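## Task

Find the patch panel under the switch whose ports have red covers. Take the lead out of port 16, counting 1 to 24 from the left end, and loop its cord over the nearest cable-manager ring on that port's left side; the plug itself may dangle. Do not unseat any other plug, since even shifting one outward can count as failure. At the end every other plug must be seated and latched with its lever raised, every lead must still sit in the manager rings it passes through, and no lead may be kinked sharply or twisted around another.

## Robot and tools

Robot: two 6-joint arms, left_arm and right_arm, each with a parallel two-finger gripper and a wrist camera. Joint order per arm: waist, shoulder, elbow, wrist pitch, wrist yaw, wrist roll. Stated ranges (rad): waist -2.880..2.880, shoulder 0.000..3.142, elbow 0.000..3.019, wrist pitch -1.693..1.571, wrist yaw -1.571..1.571, wrist roll -2.094..2.094; the true ends may differ by up to 0.084 rad.

Frames: the scene frame has its origin on the floor under the centre of the robot's foot, +x ahead of the robot, +z up, +y toward the robot's own left. left_arm is based at (+0.027, +0.262, +1.331) m, right_arm at (+0.027, -0.262, +1.331) m. Reported end_effector_position (metres) is the point midway between the finger pads, about 1 cm short of the tips; reported orientations and positions may be off by a few centimetres. In the gripper frame the fingers extend along +z and separate along y. Furniture may be rotated relative to the robot.

The row format used by every motion tool: 14 numbers, each in [-1, 1]. Numbers 1-6 are left_arm joint displacements, number 7 is left_arm opening, numbers 8-13 are right_arm joint displacements, number 14 is right_arm opening. Always send all 14 even when one arm is idle. Joint numbers are scaled offsets, not angles: 1.0 equals 1.264 rad (waist), 1.32 (shoulder), 1.276 (elbow), 1.83 (wrist pitch), 6.358 (wrist yaw), 7.625 (wrist roll). They count from the "Joint targets" line as it stood when the action (or move) began, so repeating the same offset keeps adding. Opening is absolute: +1 fully open, -1 closed; a 0 is a real command, so to keep a gripper unchanged resend its current value (see "Tool commands").

execute_actions(actions, cameras): actions is a list of actions; each action is a list of up to 15 rows, one per 1/30 s control step, the last row held to fill 15 steps (0.5 s). An empty list just reports state and images. An action is rejected for both arms if it would push a joint more than 0.084 rad beyond its range; a malformed action or a failing first action rejects the whole call. Joint speed is limited, targets stay within a fixed lead of measured angles, and an arm whose targets would move its gripper over 110 mm is scaled back, so big offsets may need several actions.

move(target, speed, blend, opening_speed, blocking, cameras): target is one 14-number row or a list of up to 15 rows; every row's offsets count from the same starting Joint targets. All joints interpolate together, so grippers travel on curves, with no collision avoidance. speed is rad/s for the joint with the longest travel, 0.01 to 2 (default 0.5), one value or one per target. blend (rad) rounds corners between listed targets. opening_speed (0.2 or more, per second on the -1..+1 scale) ramps the fingers; use a low value to close gently. blocking=false returns after 0.5 s while the move continues. Paths last at least 0.5 s; beyond 10 s they fall short. The result adds a "move:" line: done, off_target, moving, held or fault, plus limits=held and the farthest-off joint per arm. done does not imply no contact.

wait(seconds 0-10): lets time pass holding commands. stop: brakes a running move. zoom_image(camera, region [x0,y0,x1,y1] in pixels, max 504x504): enlarges part of the latest image from cam_head_left, cam_head_right, cam_left_wrist or cam_right_wrist (each 672x504). read_manual: licence texts only. finished_scene(scene 1 or 2): ends the scene irreversibly; later calls go to the next scene.

Result lines: Joint positions and Joint velocities give six joints (rad, rad/s) then the pad gap (m; 0.094 open). grip_measured is on the command scale and may read slightly wide when empty or narrower than a squeezed part. "joint sent to its limit" means a joint was clamped at its real end. "joint command not followed" means the clearance check altered targets. "within noise" means an arm is still. Joint torques are signed toward increasing angle, include gravity, and joints 3 and 4 wrap at ±28 N m. MOTOR HOT appears near 85 °C; at 100 °C that arm goes limp for 30-60 s or more, so avoid long stretched holds or pushing into unreachable poses.

Cautions: never yank or nudge neighbouring plugs outward; release the lead gently rather than dropping it mid-motion; avoid fast contact, heavy pressing, and any arm-to-arm collision, which can end the scene; do not knock anything off the table. To stop pressing on something, command Joint targets back past the measured positions.

Each tool is called after "Emit:" as name(argument=value, ...) on one line, values as JSON.

## Session

Emit:
execute_actions(actions=[])

Scene clock: 0.00 s.
left_arm: end_effector_position=(+0.5611, -0.2355, +1.2432) grip_measured=+1.000 end_effector_quat_wxyz=(+0.358, +0.082, +0.917, -0.156) | right_arm: end_effector_position=(+0.5097, -0.4889, +1.1045) grip_measured=+1.000 end_effector_quat_wxyz=(+0.045, +0.581, +0.784, -0.213)
Joint positions: left_arm=[0.131 2.23 1.363 0.141 -0.356 -0.396 0.094] | right_arm=[-1.247 2.182 1.283 -0.544 0.498 0.982 0.094]
Joint velocities: within noise
Joint torques (N m): no reading
Motor temperatures (°C): left_arm=[31 28 27 30 28 28 28] | right_arm=[28 31 26 25 27 26 30]
Heat: left arm: hottest waist 31 °C; right arm: hottest shoulder 31 °C.
Joint targets: left_arm=[0.133 2.238 1.378 0.144 -0.356 -0.396] | right_arm=[-1.247 2.171 1.298 -0.544 0.498 0.982]
Tool commands: left_gripper/opening=+1.0 right_gripper/opening=+1.0

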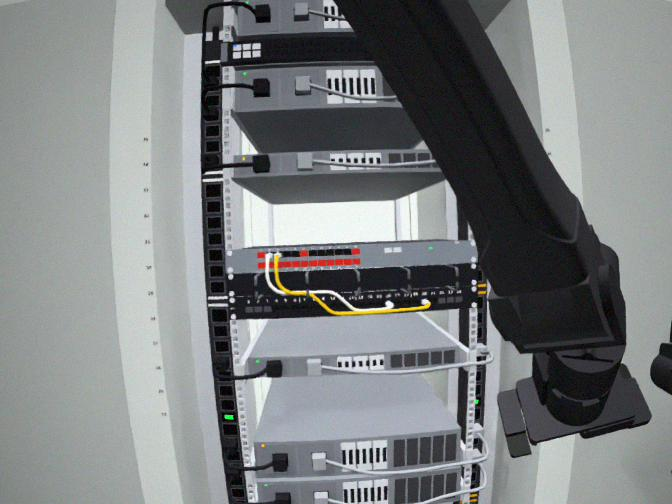

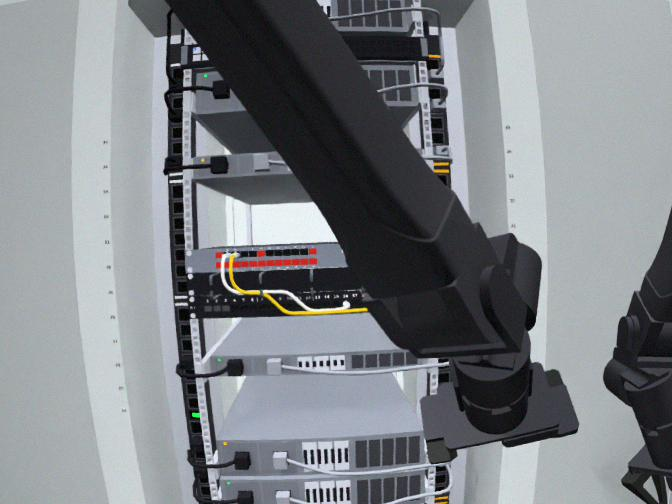

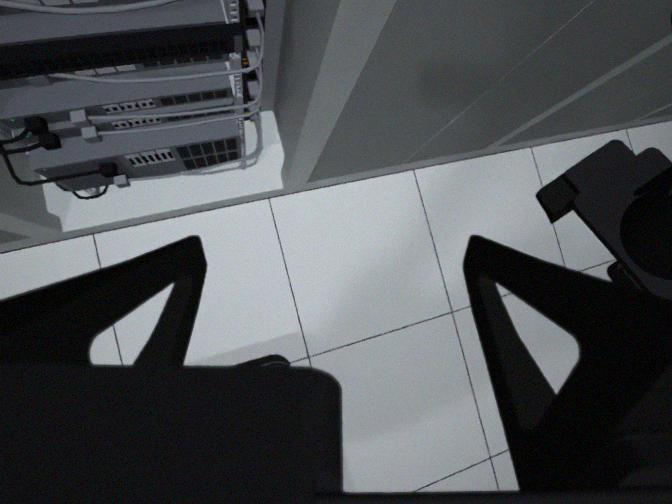

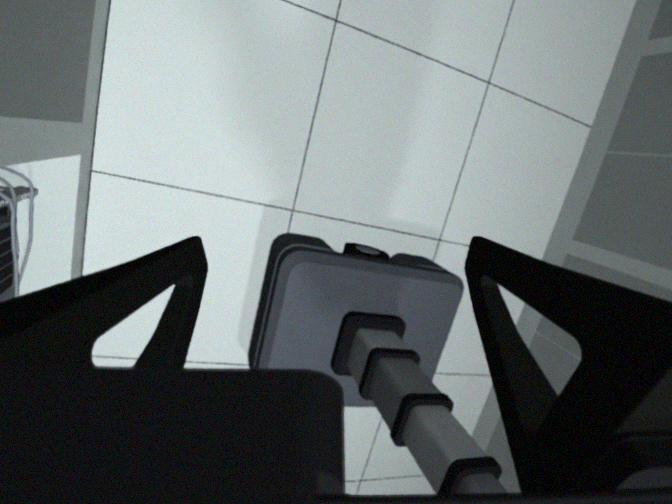

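Emit:
zoom_image(camera="cam_head_left", region=[220, 230, 500, 330])

Emit:
zoom_image(camera="cam_head_right", region=[180, 230, 400, 330])

Scaled by 1.800 from the camera's 672x504 image, which has a finer 960x720 frame.

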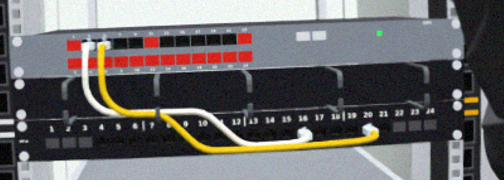

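Scaled by 2.291 from the camera's 672x504 image, which has a finer 960x720 frame.

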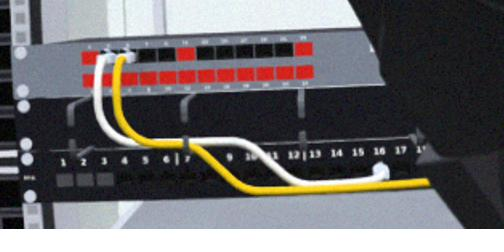

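Emit:
move(target=[[0,-0.559,-0.688,0.304,0.056,0.052,1,0,0,0,0,0,0,1],[1.0,-0.559,-0.688,0.304,0.056,0.052,1,0,0,0,0,0,0,1]], speed=0.8, blend=0.1)

Scene clock: 7.00 s.
left_arm: end_effector_position=(+0.4927, +0.4898, +1.3470) grip_measured=+1.000 end_effector_quat_wxyz=(+0.496, -0.206, +0.838, +0.099) | right_arm: end_effector_position=(+0.5097, -0.4889, +1.1045) grip_measured=+1.000 end_effector_quat_wxyz=(+0.045, +0.581, +0.784, -0.213)
Joint positions: left_arm=[1.393 1.506 0.509 0.679 -0.003 -0.006 0.094] | right_arm=[-1.247 2.182 1.283 -0.544 0.498 0.982 0.094]
Joint velocities: within noise
Joint torques (N m): left_arm=[-0.5 -8.18 3.25 2.67 0.23 -0.09] | right_arm=[1.96 -18.43 5.6 -0.06 0.37 0.01]
Motor temperatures (°C): left_arm=[31 28 28 30 29 28 28] | right_arm=[28 32 27 25 27 26 30]
Heat: left arm: hottest waist 31 °C; right arm: hottest shoulder 32 °C.
Joint targets: left_arm=[1.397 1.500 0.500 0.700 0.000 0.001] | right_arm=[-1.247 2.171 1.298 -0.544 0.498 0.982]
move: done

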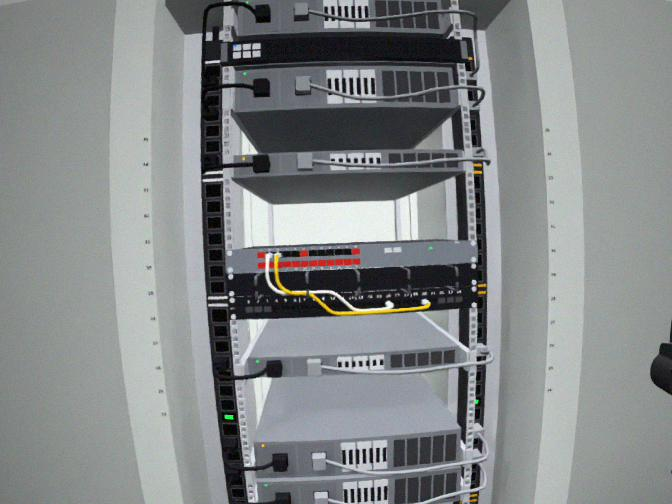

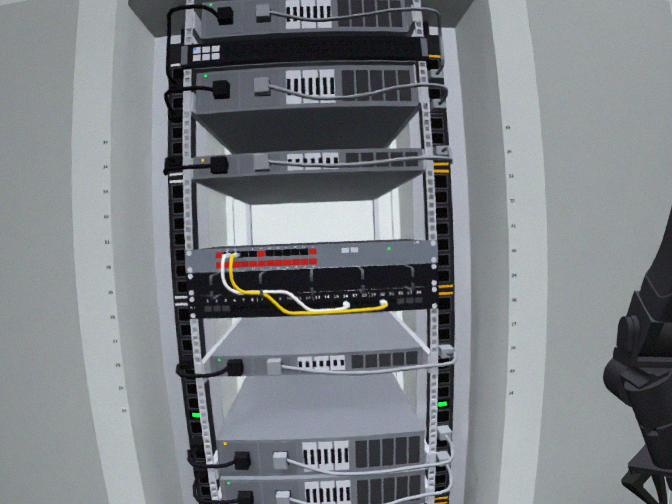

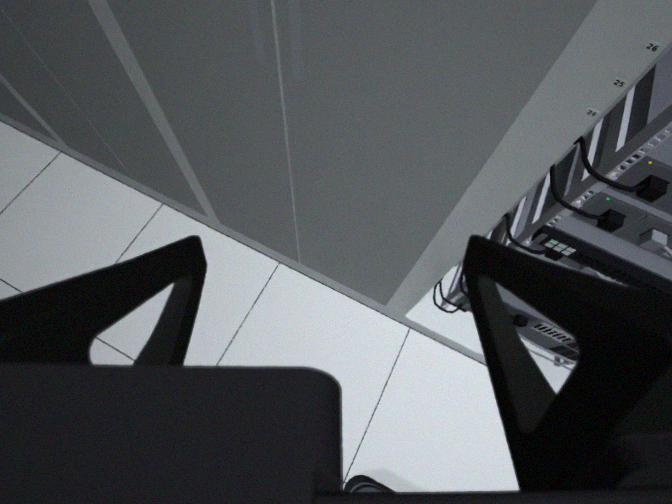

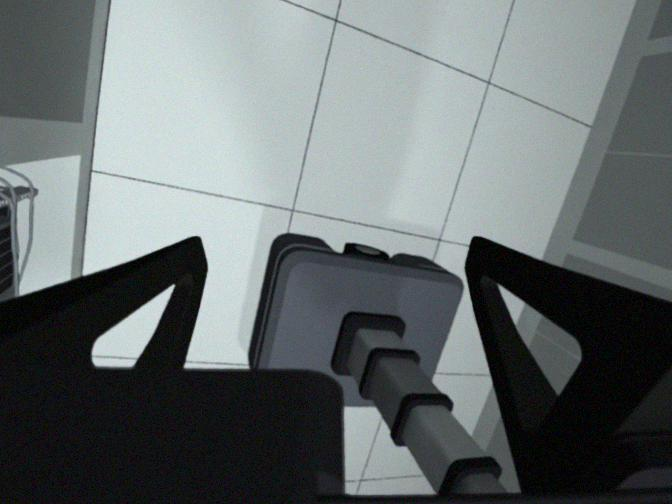

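Emit:
zoom_image(camera="cam_head_left", region=[225, 235, 365, 325])

Emit:
zoom_image(camera="cam_head_left", region=[355, 235, 495, 325])

Scaled by 3.600 from the camera's 672x504 image, which has a finer 960x720 frame.

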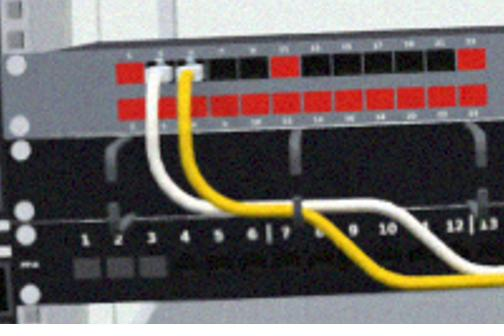

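Scaled by 3.600 from the camera's 672x504 image, which has a finer 960x720 frame.

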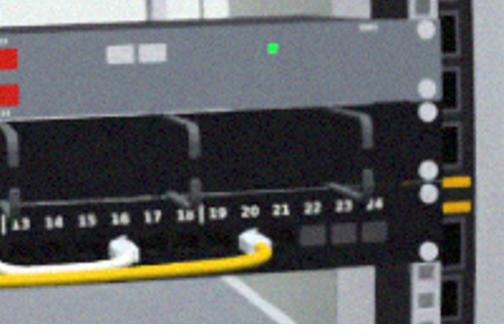

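Emit:
move(target=[[0,0,0,0,0,0,1,0,-0.154,-0.455,0.97,0.0015,-0.156,1],[0,0,0,0,0,0,1,0.654,-0.154,-0.455,1.0,0.0015,-0.156,1]], speed=0.8, blend=0.1)

Scene clock: 14.30 s.
left_arm: end_effector_position=(+0.4927, +0.4898, +1.3470) grip_measured=+1.000 end_effector_quat_wxyz=(+0.496, -0.206, +0.838, +0.099) | right_arm: end_effector_position=(+0.5757, -0.0515, +1.3509) grip_measured=+1.000 end_effector_quat_wxyz=(+0.648, -0.040, +0.760, -0.017)
Joint positions: left_arm=[1.393 1.506 0.509 0.679 -0.003 -0.006 0.094] | right_arm=[-0.418 1.994 0.723 1.266 0.508 -0.194 0.094]
Joint velocities: within noise
Joint torques (N m): left_arm=[-0.38 -8.18 3.22 2.82 0.27 -0.05] | right_arm=[3.78 -16.03 3.19 2.52 -0.07 -0.15]
Motor temperatures (°C): left_arm=[31 28 28 30 29 28 28] | right_arm=[28 33 27 25 27 26 30]
Heat: left arm: hottest waist 31 °C; right arm: hottest shoulder 33 °C.
Joint targets: left_arm=[1.397 1.500 0.500 0.700 0.000 0.001] | right_arm=[-0.420 1.968 0.717 1.286 0.508 -0.207]
move: done

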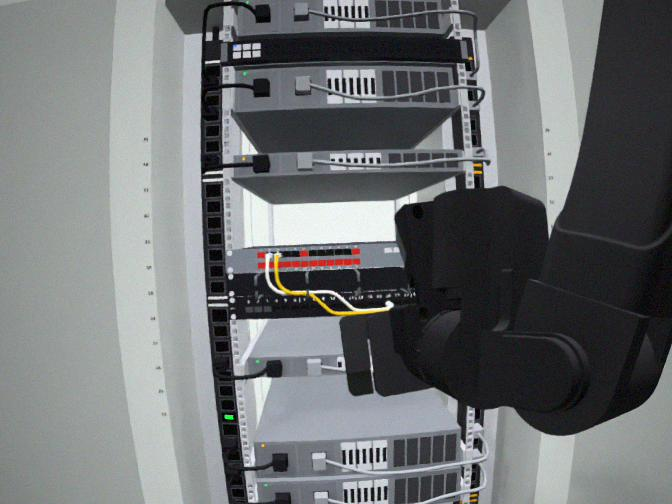

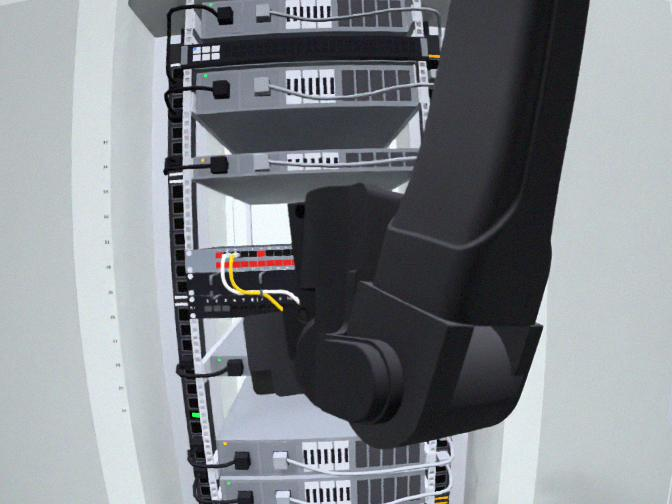

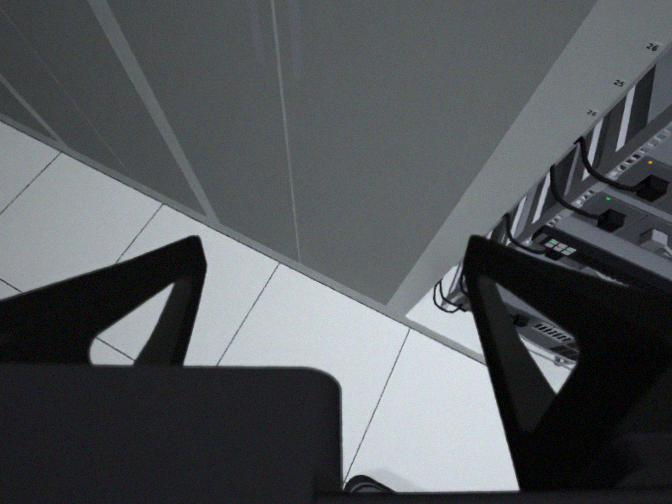

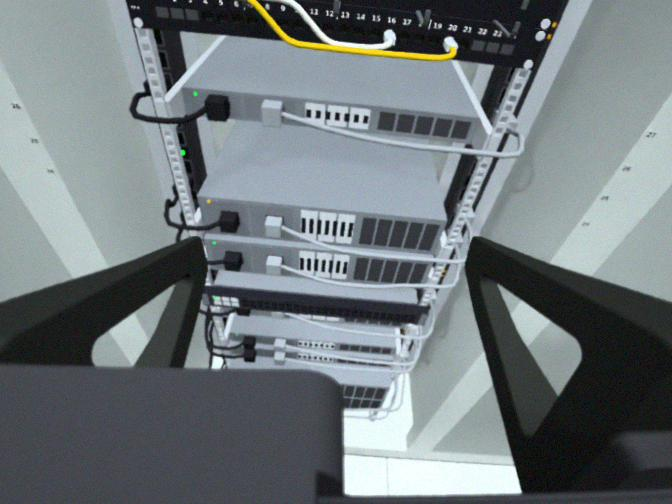

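Emit:
move(target=[0,0,0,0,0,0,1,-0.147,0.055,0.214,-0.015,-0.029,0.005,1], speed=0.4, cameras=["cam_head_left","cam_right_wrist"])

Scene clock: 16.97 s.
left_arm: end_effector_position=(+0.4927, +0.4898, +1.3470) grip_measured=+1.000 end_effector_quat_wxyz=(+0.496, -0.206, +0.838, +0.099) | right_arm: end_effector_position=(+0.6878, -0.0998, +1.3952) grip_measured=+1.000 end_effector_quat_wxyz=(+0.715, -0.003, +0.699, -0.001)
Joint positions: left_arm=[1.393 1.506 0.509 0.679 -0.003 -0.006 0.094] | right_arm=[-0.595 2.03 0.955 1.264 0.326 -0.184 0.094]
Joint velocities: within noise
Joint torques (N m): left_arm=[-0.03 -8.41 3.33 2.77 0.27 -0.02] | right_arm=[2.61 -15.15 8.16 1.4 -0.18 0.14]
Motor temperatures (°C): left_arm=[31 29 28 30 29 28 28] | right_arm=[28 33 27 26 27 26 30]
Heat: left arm: hottest waist 31 °C; right arm: hottest shoulder 33 °C.
Joint targets: left_arm=[1.397 1.500 0.500 0.700 0.000 0.001] | right_arm=[-0.606 2.041 0.990 1.259 0.324 -0.169]
move: done
Images, in order (width x height): cam_head_left 672x504, cam_right_wrist 672x504.

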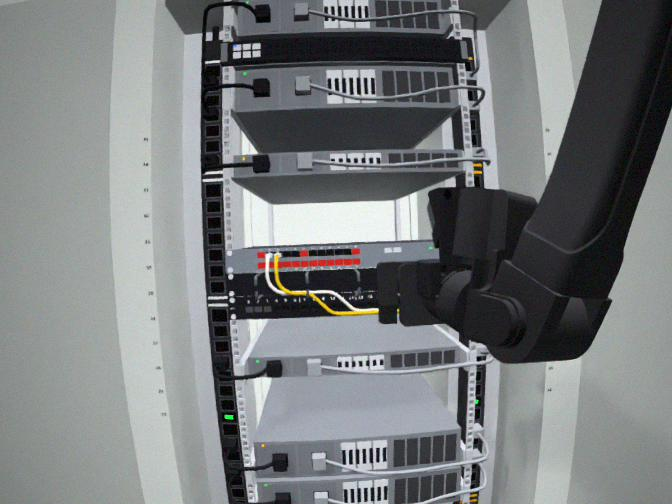

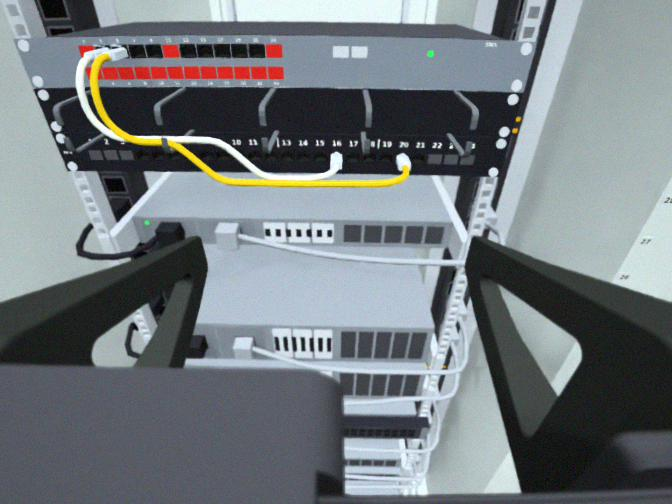

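Emit:
zoom_image(camera="cam_right_wrist", region=[200, 70, 400, 200])

Emit:
zoom_image(camera="cam_right_wrist", region=[330, 70, 530, 200])

Emit:
zoom_image(camera="cam_right_wrist", region=[20, 30, 220, 200])

Scaled by 2.520 from the camera's 672x504 image, which has a finer 960x720 frame.

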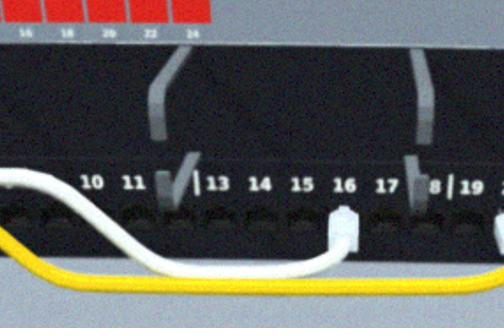

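Scaled by 2.520 from the camera's 672x504 image, which has a finer 960x720 frame.

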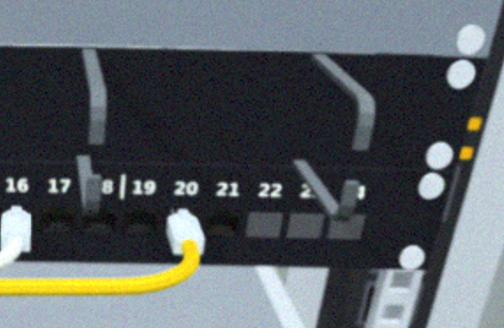

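Scaled by 2.520 from the camera's 672x504 image, which has a finer 960x720 frame.

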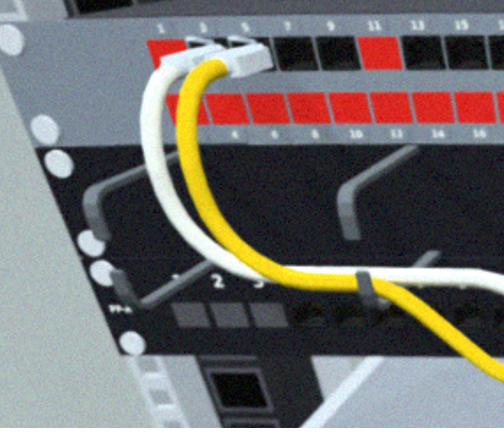

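Emit:
move(target=[0,0,0,0,0,0,1,-0.0625,0.2136,0.379,-0.1353,-0.0123,0.2077,1], speed=0.5, cameras=["cam_head_left","cam_right_wrist"])

Emit:
zoom_image(camera="cam_right_wrist", region=[200, 100, 504, 400])

Scene clock: 29.90 s.
left_arm: end_effector_position=(+0.4927, +0.4898, +1.3470) grip_measured=+1.000 end_effector_quat_wxyz=(+0.496, -0.206, +0.838, +0.099) | right_arm: end_effector_position=(+0.8241, -0.0883, +1.3258) grip_measured=+1.000 end_effector_quat_wxyz=(+0.493, +0.497, +0.517, +0.493)
Joint positions: left_arm=[1.393 1.506 0.509 0.679 -0.003 -0.005 0.094] | right_arm=[-0.667 2.312 1.428 1.016 0.248 1.4 0.094]
Joint velocities: within noise
Joint torques (N m): left_arm=[-0.15 -8.64 3.15 2.7 0.24 -0.02] | right_arm=[3.31 -19.55 10.55 1.47 -0.19 0.03]
Motor temperatures (°C): left_arm=[31 29 28 30 29 28 28] | right_arm=[28 33 29 26 27 26 30]
Heat: left arm: hottest waist 31 °C; right arm: hottest shoulder 33 °C.
Joint targets: left_arm=[1.397 1.500 0.500 0.700 0.000 0.001] | right_arm=[-0.684 2.323 1.473 1.011 0.245 1.415]
move: off_target (right_arm); right_arm: the elbow is farthest, 0.045 rad from its target
Images, in order (width x height): cam_head_left 672x504, cam_right_wrist 672x504.

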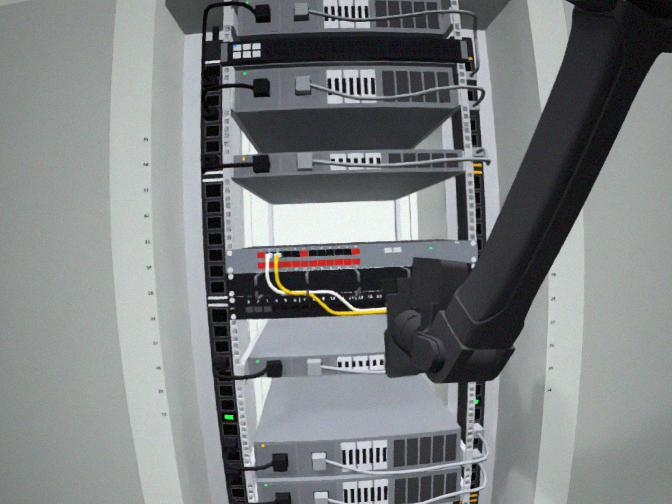

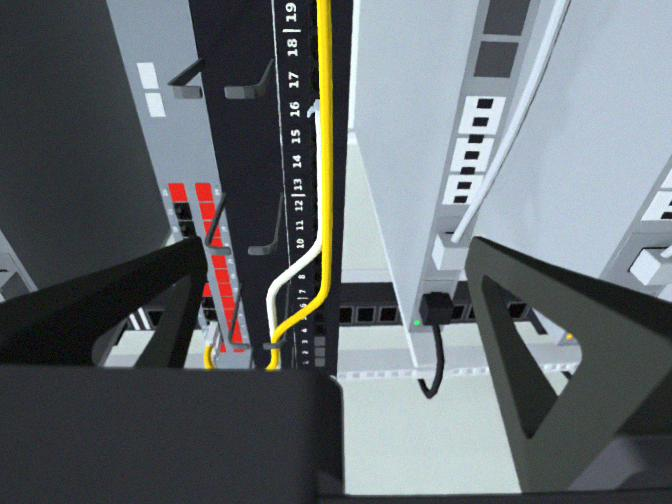

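Scaled by 1.658 from the camera's 672x504 image, which has a finer 960x720 frame.

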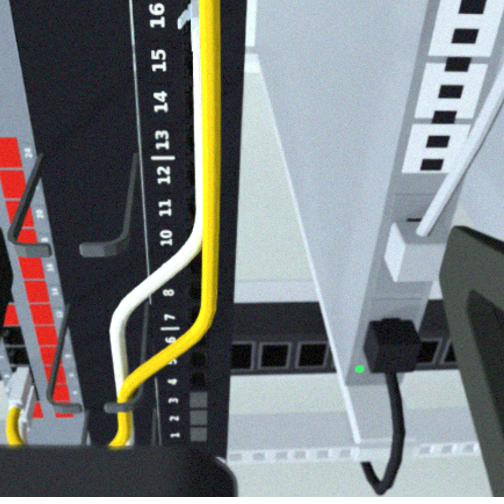

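Emit:
zoom_image(camera="cam_right_wrist", region=[260, 0, 380, 120])

Emit:
zoom_image(camera="cam_right_wrist", region=[240, 80, 380, 220])

Scaled by 4.200 from the camera's 672x504 image, which has a finer 960x720 frame.

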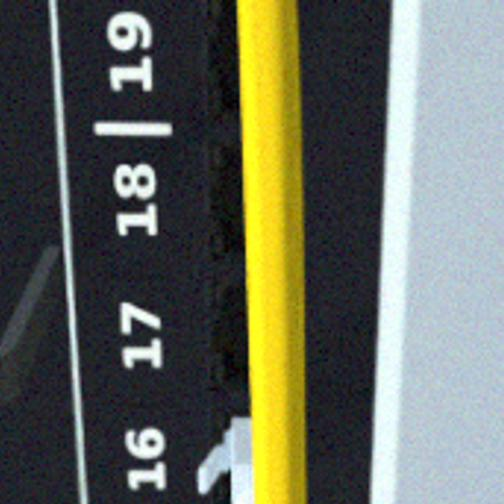

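Scaled by 3.600 from the camera's 672x504 image, which has a finer 960x720 frame.

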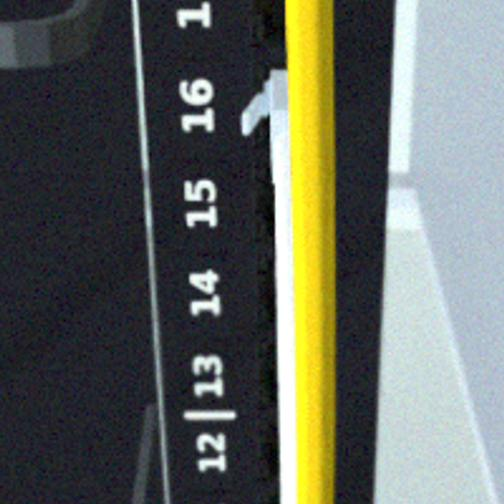

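Emit:
move(target=[0,0,0,0,0,0,1,0.0245,-0.1447,-0.1398,-0.0055,0.005,-0.2066,1], speed=0.5, cameras=["cam_right_wrist"])

Emit:
zoom_image(camera="cam_right_wrist", region=[240, 120, 440, 270])

Scene clock: 37.30 s.
left_arm: end_effector_position=(+0.4927, +0.4898, +1.3470) grip_measured=+1.000 end_effector_quat_wxyz=(+0.496, -0.206, +0.838, +0.099) | right_arm: end_effector_position=(+0.7999, -0.1076, +1.3756) grip_measured=+1.000 end_effector_quat_wxyz=(+0.698, +0.005, +0.716, -0.001)
Joint positions: left_arm=[1.393 1.506 0.509 0.679 -0.003 -0.005 0.094] | right_arm=[-0.667 2.165 1.296 1.006 0.275 -0.145 0.094]
Joint velocities: within noise
Joint torques (N m): left_arm=[-0.09 -7.88 3.33 2.76 0.3 -0.02] | right_arm=[5.42 -21.71 6.54 1.52 -0.01 -0.17]
Motor temperatures (°C): left_arm=[31 29 28 30 29 28 28] | right_arm=[28 34 29 26 27 26 30]
Heat: left arm: hottest waist 31 °C; right arm: hottest shoulder 34 °C.
Joint targets: left_arm=[1.397 1.500 0.500 0.700 0.000 0.001] | right_arm=[-0.653 2.132 1.295 1.001 0.277 -0.161]
move: done
Images, in order (width x height): cam_right_wrist 672x504.

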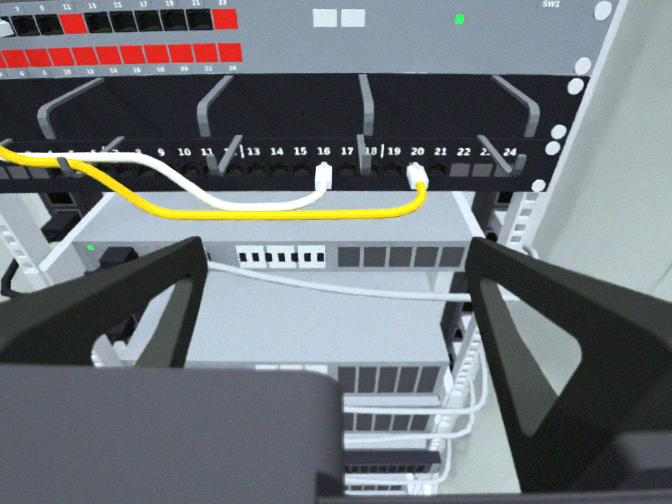

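Scaled by 2.520 from the camera's 672x504 image, which has a finer 960x720 frame.

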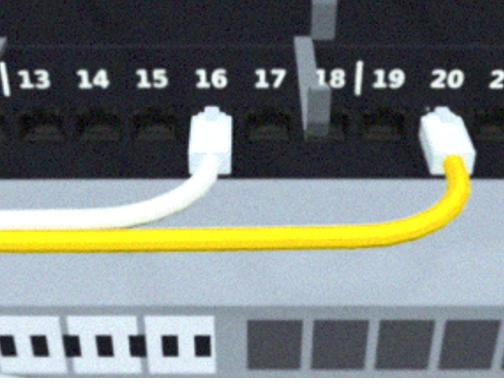

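Emit:
move(target=[-0.694,0,0,0.1475,-0.0643,0.024,1,-0.0788,0.019,-0.0751,0.0638,-0.0154,0.2081,1], speed=0.6, cameras=["cam_head_left","cam_right_wrist"])

Emit:
move(target=[0,0.5377,0.7143,0,0,0,1,0,0,0,0,0,0,1], speed=0.6)

Scene clock: 48.43 s.
left_arm: end_effector_position=(+0.5387, +0.1362, +1.4477) grip_measured=+1.000 end_effector_quat_wxyz=(+0.632, +0.040, +0.774, +0.016) | right_arm: end_effector_position=(+0.7780, -0.1478, +1.3514) grip_measured=+1.000 end_effector_quat_wxyz=(+0.494, +0.498, +0.514, +0.494)
Joint positions: left_arm=[0.525 1.506 0.509 0.948 -0.405 0.177 0.094] | right_arm=[-0.736 2.165 1.201 1.098 0.182 1.411 0.094]
Joint velocities: within noise
Joint torques (N m): left_arm=[-2.73 -7.36 3.97 2.85 0.03 -0.02] | right_arm=[2.49 -19.14 5.72 2.54 -0.19 0.05]
Motor temperatures (°C): left_arm=[31 30 28 30 28 28 28] | right_arm=[28 35 30 26 27 26 29]
Heat: left arm: hottest waist 31 °C; right arm: hottest shoulder 35 °C.
Joint targets: left_arm=[0.519 1.500 0.500 0.970 -0.409 0.184] | right_arm=[-0.753 2.157 1.199 1.118 0.179 1.426]
move: done
Images, in order (width x height): cam_head_left 672x504, cam_right_wrist 672x504.

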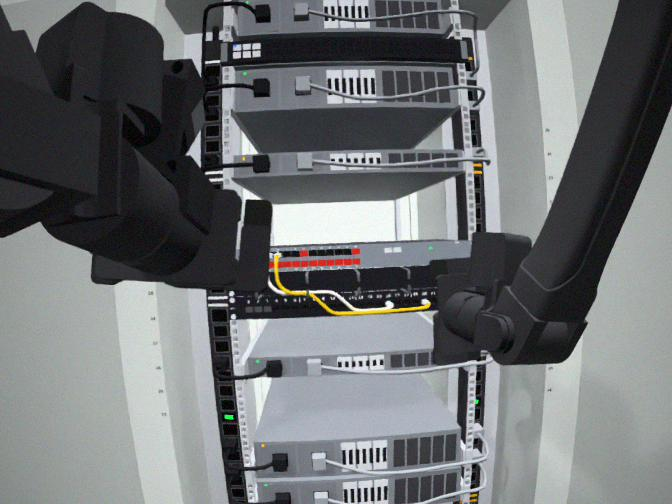

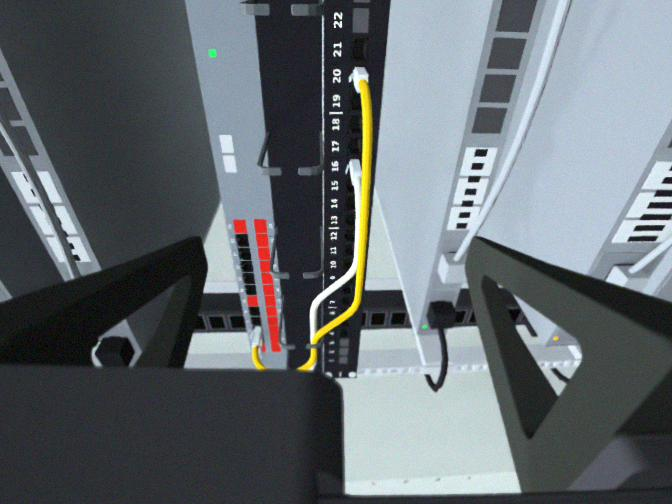

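Scene clock: 50.77 s.
left_arm: end_effector_position=(+0.7921, +0.0165, +1.3938) grip_measured=+1.000 end_effector_quat_wxyz=(+0.695, +0.004, +0.719, +0.002) | right_arm: end_effector_position=(+0.7778, -0.1477, +1.3513) grip_measured=+1.000 end_effector_quat_wxyz=(+0.494, +0.498, +0.514, +0.494)
Joint positions: left_arm=[0.525 2.187 1.373 0.95 -0.406 0.177 0.094] | right_arm=[-0.736 2.165 1.201 1.098 0.181 1.412 0.094]
Joint velocities: within noise
Joint torques (N m): left_arm=[-4.31 -15.68 8.23 2.62 0.12 -0.01] | right_arm=[2.43 -18.84 5.74 2.55 -0.17 0.03]
Motor temperatures (°C): left_arm=[31 30 29 30 28 28 28] | right_arm=[28 35 30 26 27 26 29]
Heat: left arm: hottest waist 31 °C; right arm: hottest shoulder 35 °C.
Joint targets: left_arm=[0.519 2.210 1.412 0.970 -0.409 0.184] | right_arm=[-0.753 2.157 1.199 1.118 0.179 1.426]
move: off_target (left_arm); left_arm: the elbow is farthest, 0.038 rad from its target

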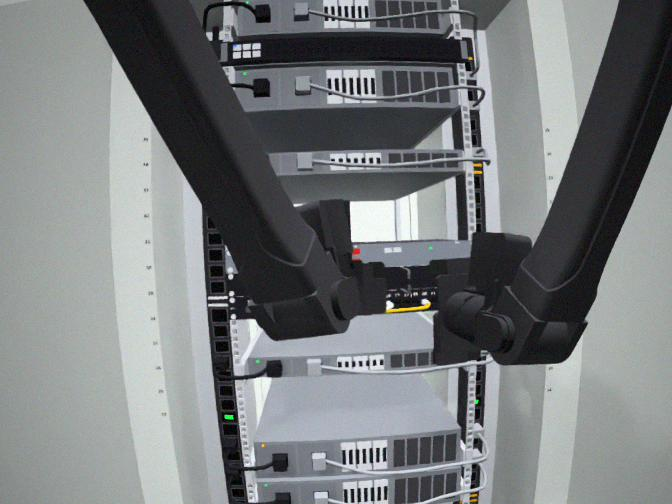

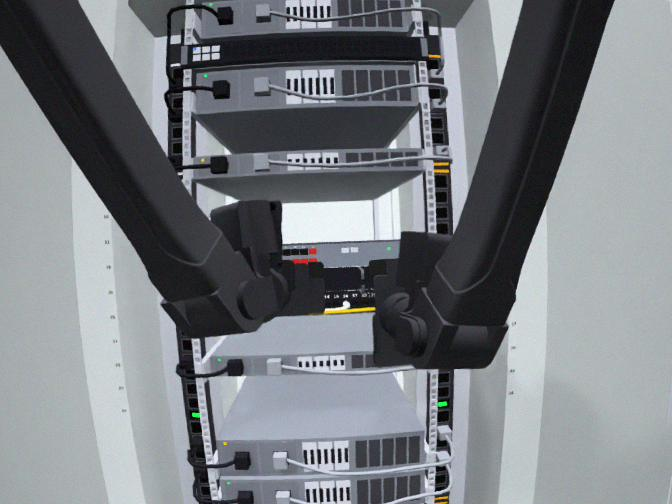

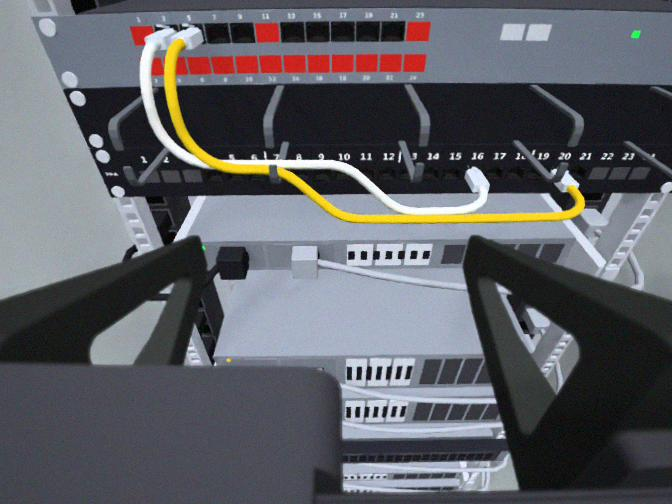

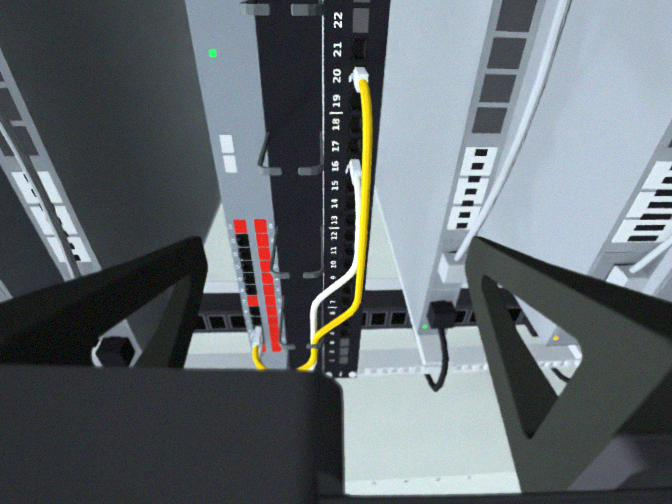

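Emit:
zoom_image(camera="cam_left_wrist", region=[240, 80, 440, 240])

Emit:
zoom_image(camera="cam_left_wrist", region=[400, 120, 620, 250])

Emit:
zoom_image(camera="cam_right_wrist", region=[270, 50, 430, 210])

Emit:
zoom_image(camera="cam_right_wrist", region=[240, 220, 400, 380])

Scaled by 2.520 from the camera's 672x504 image, which has a finer 960x720 frame.

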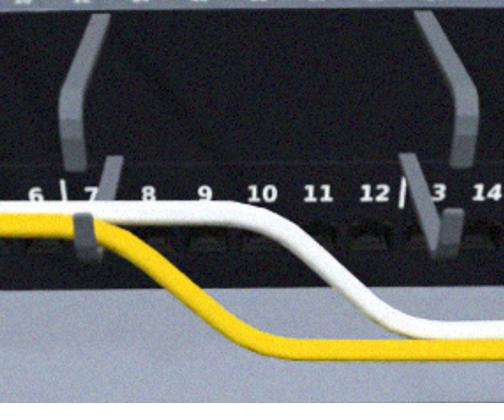

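Scaled by 2.291 from the camera's 672x504 image, which has a finer 960x720 frame.

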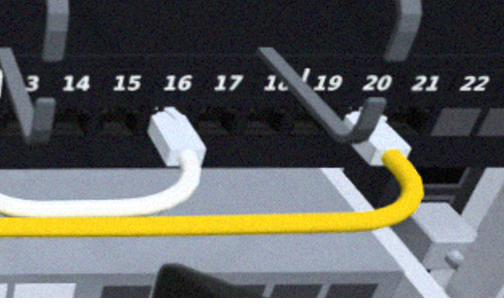

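Scaled by 3.150 from the camera's 672x504 image, which has a finer 960x720 frame.

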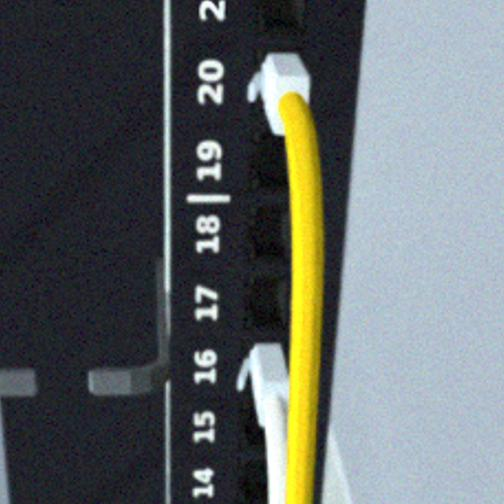

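Scaled by 3.150 from the camera's 672x504 image, which has a finer 960x720 frame.

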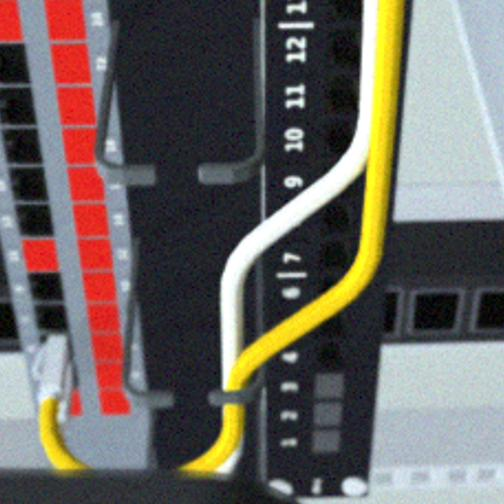

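Emit:
move(target=[0.0157,0.1084,0.0863,0.0170,0.0030,-0.2063,-0.3,0,0,0,0,0,0,1], speed=0.6, cameras=["cam_left_wrist","cam_right_wrist"])

Scene clock: 59.07 s.
left_arm: end_effector_position=(+0.8094, -0.0004, +1.3463) grip_measured=-0.297 end_effector_quat_wxyz=(+0.494, -0.499, +0.515, -0.492) | right_arm: end_effector_position=(+0.7778, -0.1478, +1.3514) grip_measured=+1.000 end_effector_quat_wxyz=(+0.494, +0.498, +0.514, +0.494)
Joint positions: left_arm=[0.527 2.324 1.483 0.98 -0.393 -1.382 0.033] | right_arm=[-0.736 2.165 1.201 1.099 0.181 1.412 0.094]
Joint velocities: within noise
Joint torques (N m): left_arm=[-2.78 -16.21 8.12 2.65 0.37 -0.09] | right_arm=[2.55 -18.9 5.82 2.62 -0.17 0.04]
Motor temperatures (°C): left_arm=[31 30 30 30 28 28 28] | right_arm=[28 35 30 26 27 26 29]
Heat: left arm: hottest waist 31 °C; right arm: hottest shoulder 35 °C.
Joint targets: left_arm=[0.539 2.353 1.522 1.001 -0.390 -1.389] | right_arm=[-0.753 2.157 1.199 1.118 0.179 1.426]
move: off_target (left_arm); left_arm: the elbow is farthest, 0.039 rad from its target
Images, in order (width x height): cam_left_wrist 672x504, cam_right_wrist 672x504.

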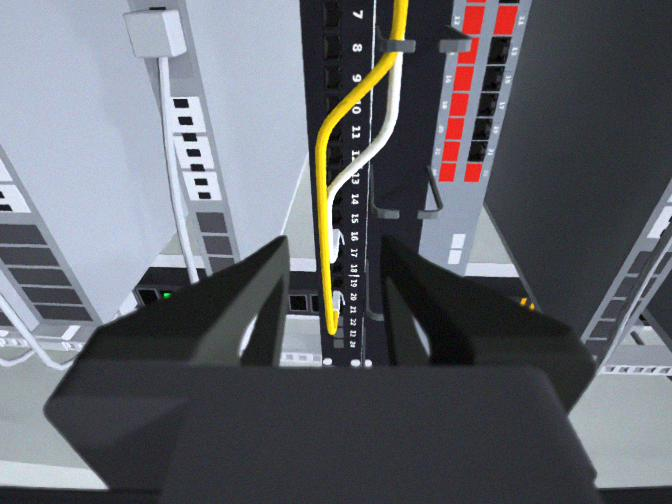

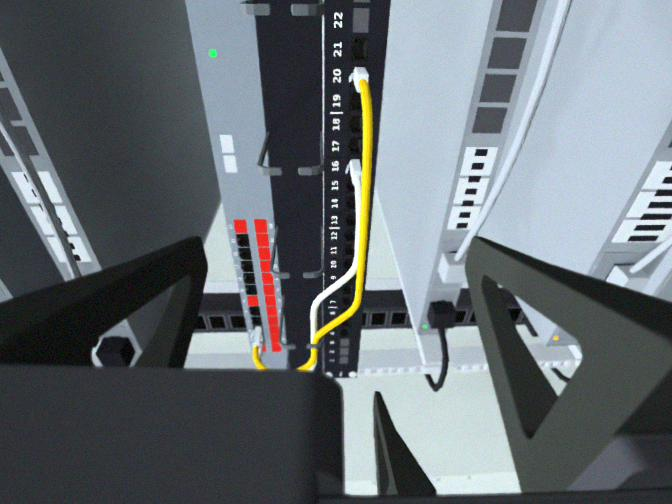

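Emit:
move(target=[0.0289,0.0667,0.1627,-0.0665,0.0057,-0.0009,-0.617,0,0,0,0,0,0,1], speed=0.3, cameras=["cam_left_wrist","cam_right_wrist"])

Emit:
zoom_image(camera="cam_left_wrist", region=[260, 100, 420, 260])

Scene clock: 61.90 s.
left_arm: end_effector_position=(+0.8662, +0.0066, +1.3494) grip_measured=-0.614 end_effector_quat_wxyz=(+0.501, -0.497, +0.502, -0.501) | right_arm: end_effector_position=(+0.7778, -0.1478, +1.3514) grip_measured=+1.000 end_effector_quat_wxyz=(+0.494, +0.498, +0.514, +0.494)
Joint positions: left_arm=[0.566 2.409 1.686 0.894 -0.357 -1.389 0.018] | right_arm=[-0.736 2.165 1.201 1.099 0.181 1.412 0.094]
Joint velocities: within noise
Joint torques (N m): left_arm=[-3.14 -17.44 9.02 1.33 0.37 -0.1] | right_arm=[2.43 -19.14 5.81 2.58 -0.16 0.03]
Motor temperatures (°C): left_arm=[31 30 30 30 29 28 28] | right_arm=[28 35 30 26 27 26 29]
Heat: left arm: hottest waist 31 °C; right arm: hottest shoulder 35 °C.
Joint targets: left_arm=[0.576 2.441 1.730 0.879 -0.354 -1.396] | right_arm=[-0.753 2.157 1.199 1.118 0.179 1.426]
move: off_target (left_arm); left_arm: the elbow is farthest, 0.043 rad from its target
Images, in order (width x height): cam_left_wrist 672x504, cam_right_wrist 672x504.

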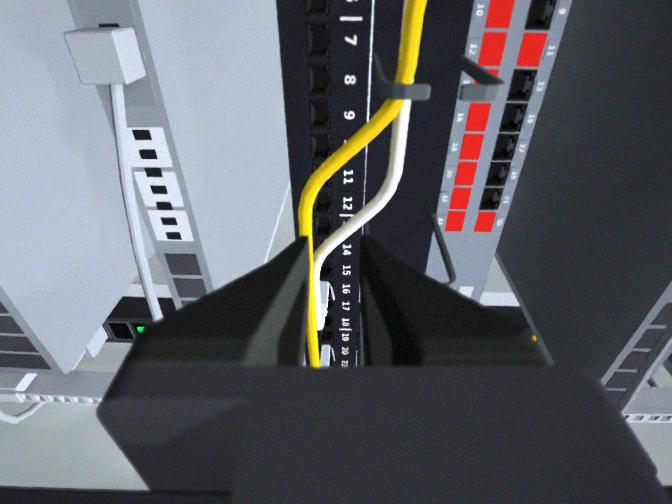

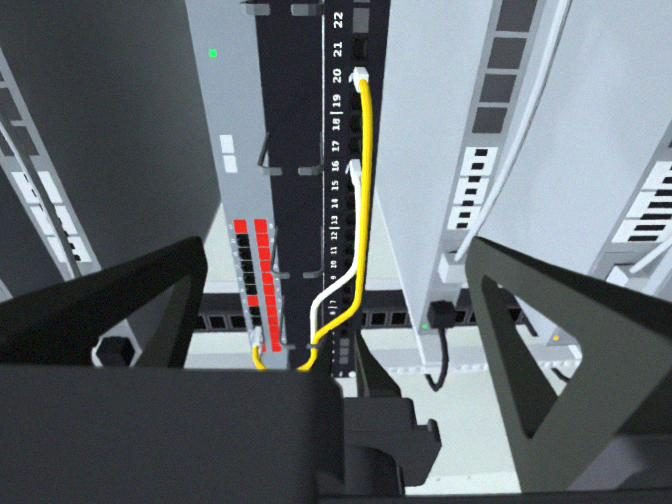

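Scaled by 3.150 from the camera's 672x504 image, which has a finer 960x720 frame.

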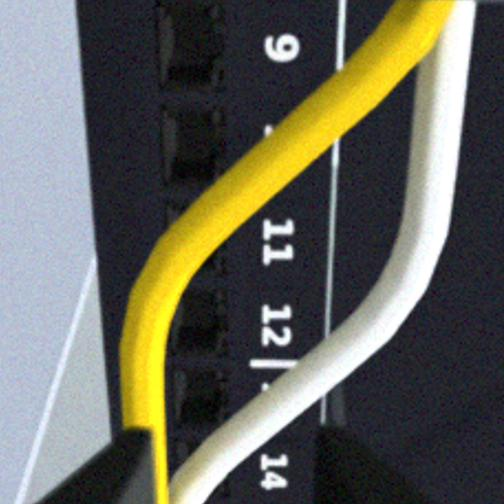

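Emit:
move(target=[0.0055,0.0190,0.0102,0.0033,0,-0.0005,-0.617,0,0,0,0,0,0,1], speed=0.2, cameras=["cam_left_wrist"])

Scene clock: 64.07 s.
left_arm: end_effector_position=(+0.8669, +0.0080, +1.3312) grip_measured=-0.614 end_effector_quat_wxyz=(+0.498, -0.501, +0.505, -0.496) | right_arm: end_effector_position=(+0.7778, -0.1478, +1.3514) grip_measured=+1.000 end_effector_quat_wxyz=(+0.494, +0.498, +0.514, +0.494)
Joint positions: left_arm=[0.572 2.438 1.699 0.894 -0.357 -1.393 0.018] | right_arm=[-0.736 2.165 1.201 1.099 0.181 1.412 0.094]
Joint velocities: within noise
Joint torques (N m): left_arm=[-3.31 -17.73 9.01 1.55 0.36 -0.05] | right_arm=[2.61 -19.02 5.76 2.56 -0.18 0.03]
Motor temperatures (°C): left_arm=[31 31 30 30 29 28 28] | right_arm=[28 35 30 26 27 26 29]
Heat: left arm: hottest waist 31 °C; right arm: hottest shoulder 35 °C.
Joint targets: left_arm=[0.583 2.466 1.743 0.885 -0.354 -1.400] | right_arm=[-0.753 2.157 1.199 1.118 0.179 1.426]
move: off_target (left_arm); left_arm: the elbow is farthest, 0.044 rad from its target
Images, in order (width x height): cam_left_wrist 672x504.

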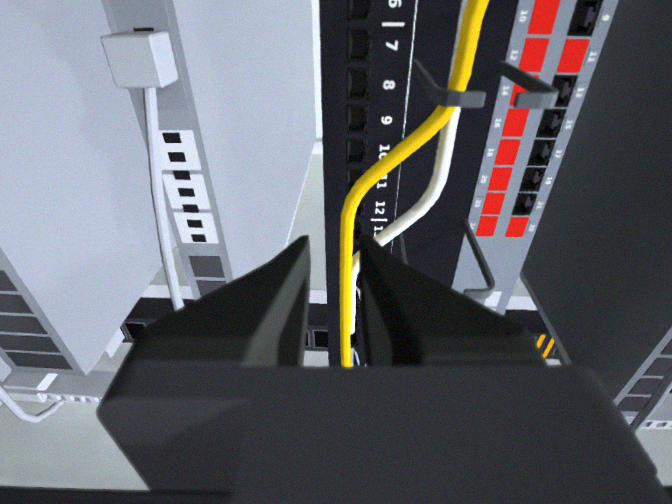

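Emit:
move(target=[0.0150,0.0424,0.1215,-0.0481,0.0031,0,-0.617,0,0,0,0,0,0,1], speed=0.15, cameras=["cam_left_wrist","cam_right_wrist"])

Emit:
zoom_image(camera="cam_left_wrist", region=[260, 140, 420, 300])

Scene clock: 65.97 s.
left_arm: end_effector_position=(+0.9052, +0.0102, +1.3435) grip_measured=-0.614 end_effector_quat_wxyz=(+0.503, -0.497, +0.499, -0.502) | right_arm: end_effector_position=(+0.7778, -0.1478, +1.3514) grip_measured=+1.000 end_effector_quat_wxyz=(+0.494, +0.498, +0.514, +0.494)
Joint positions: left_arm=[0.59 2.488 1.852 0.812 -0.337 -1.393 0.018] | right_arm=[-0.736 2.165 1.201 1.099 0.181 1.412 0.094]
Joint velocities: within noise
Joint torques (N m): left_arm=[-3.14 -18.14 9.61 1.48 0.36 -0.08] | right_arm=[2.37 -18.9 5.81 2.66 -0.18 0.03]
Motor temperatures (°C): left_arm=[31 31 31 30 29 28 28] | right_arm=[28 35 30 26 27 26 29]
Heat: left arm: hottest waist 31 °C; right arm: hottest shoulder 35 °C.
Joint targets: left_arm=[0.602 2.522 1.898 0.797 -0.334 -1.400] | right_arm=[-0.753 2.157 1.199 1.118 0.179 1.426]
move: off_target (left_arm); left_arm: the elbow is farthest, 0.046 rad from its target
Images, in order (width x height): cam_left_wrist 672x504, cam_right_wrist 672x504.

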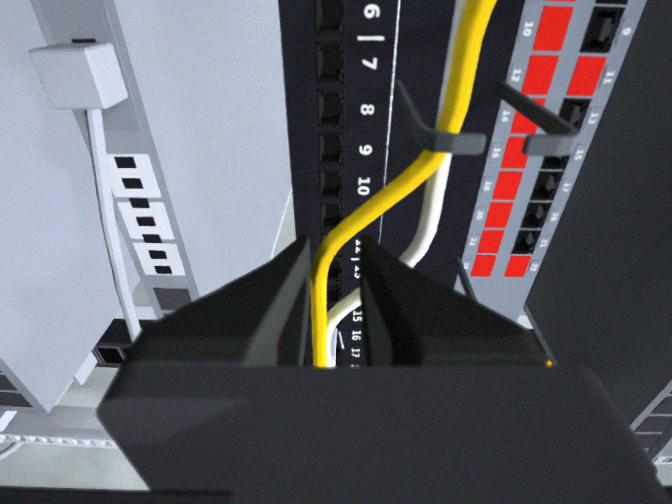

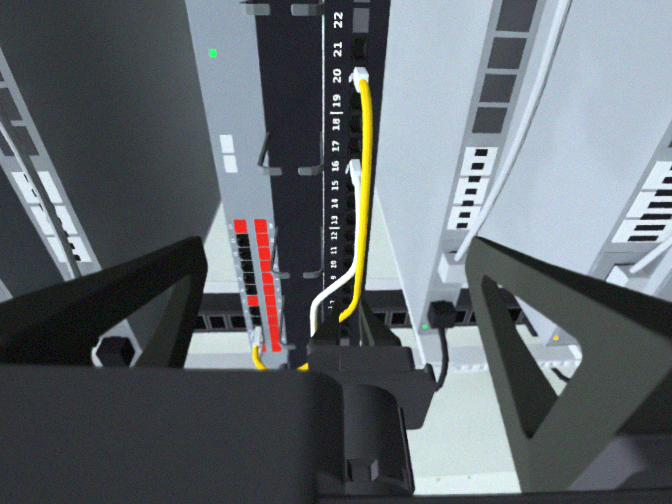

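Scaled by 3.150 from the camera's 672x504 image, which has a finer 960x720 frame.

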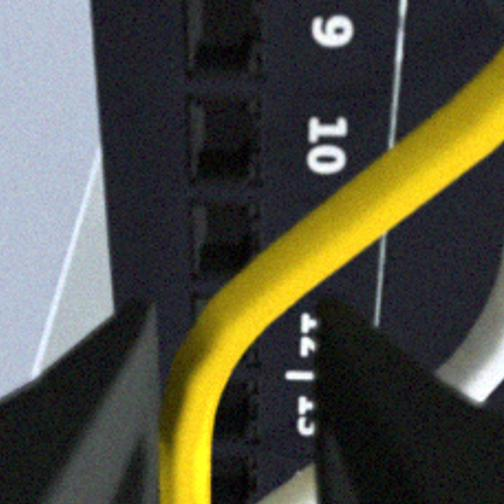

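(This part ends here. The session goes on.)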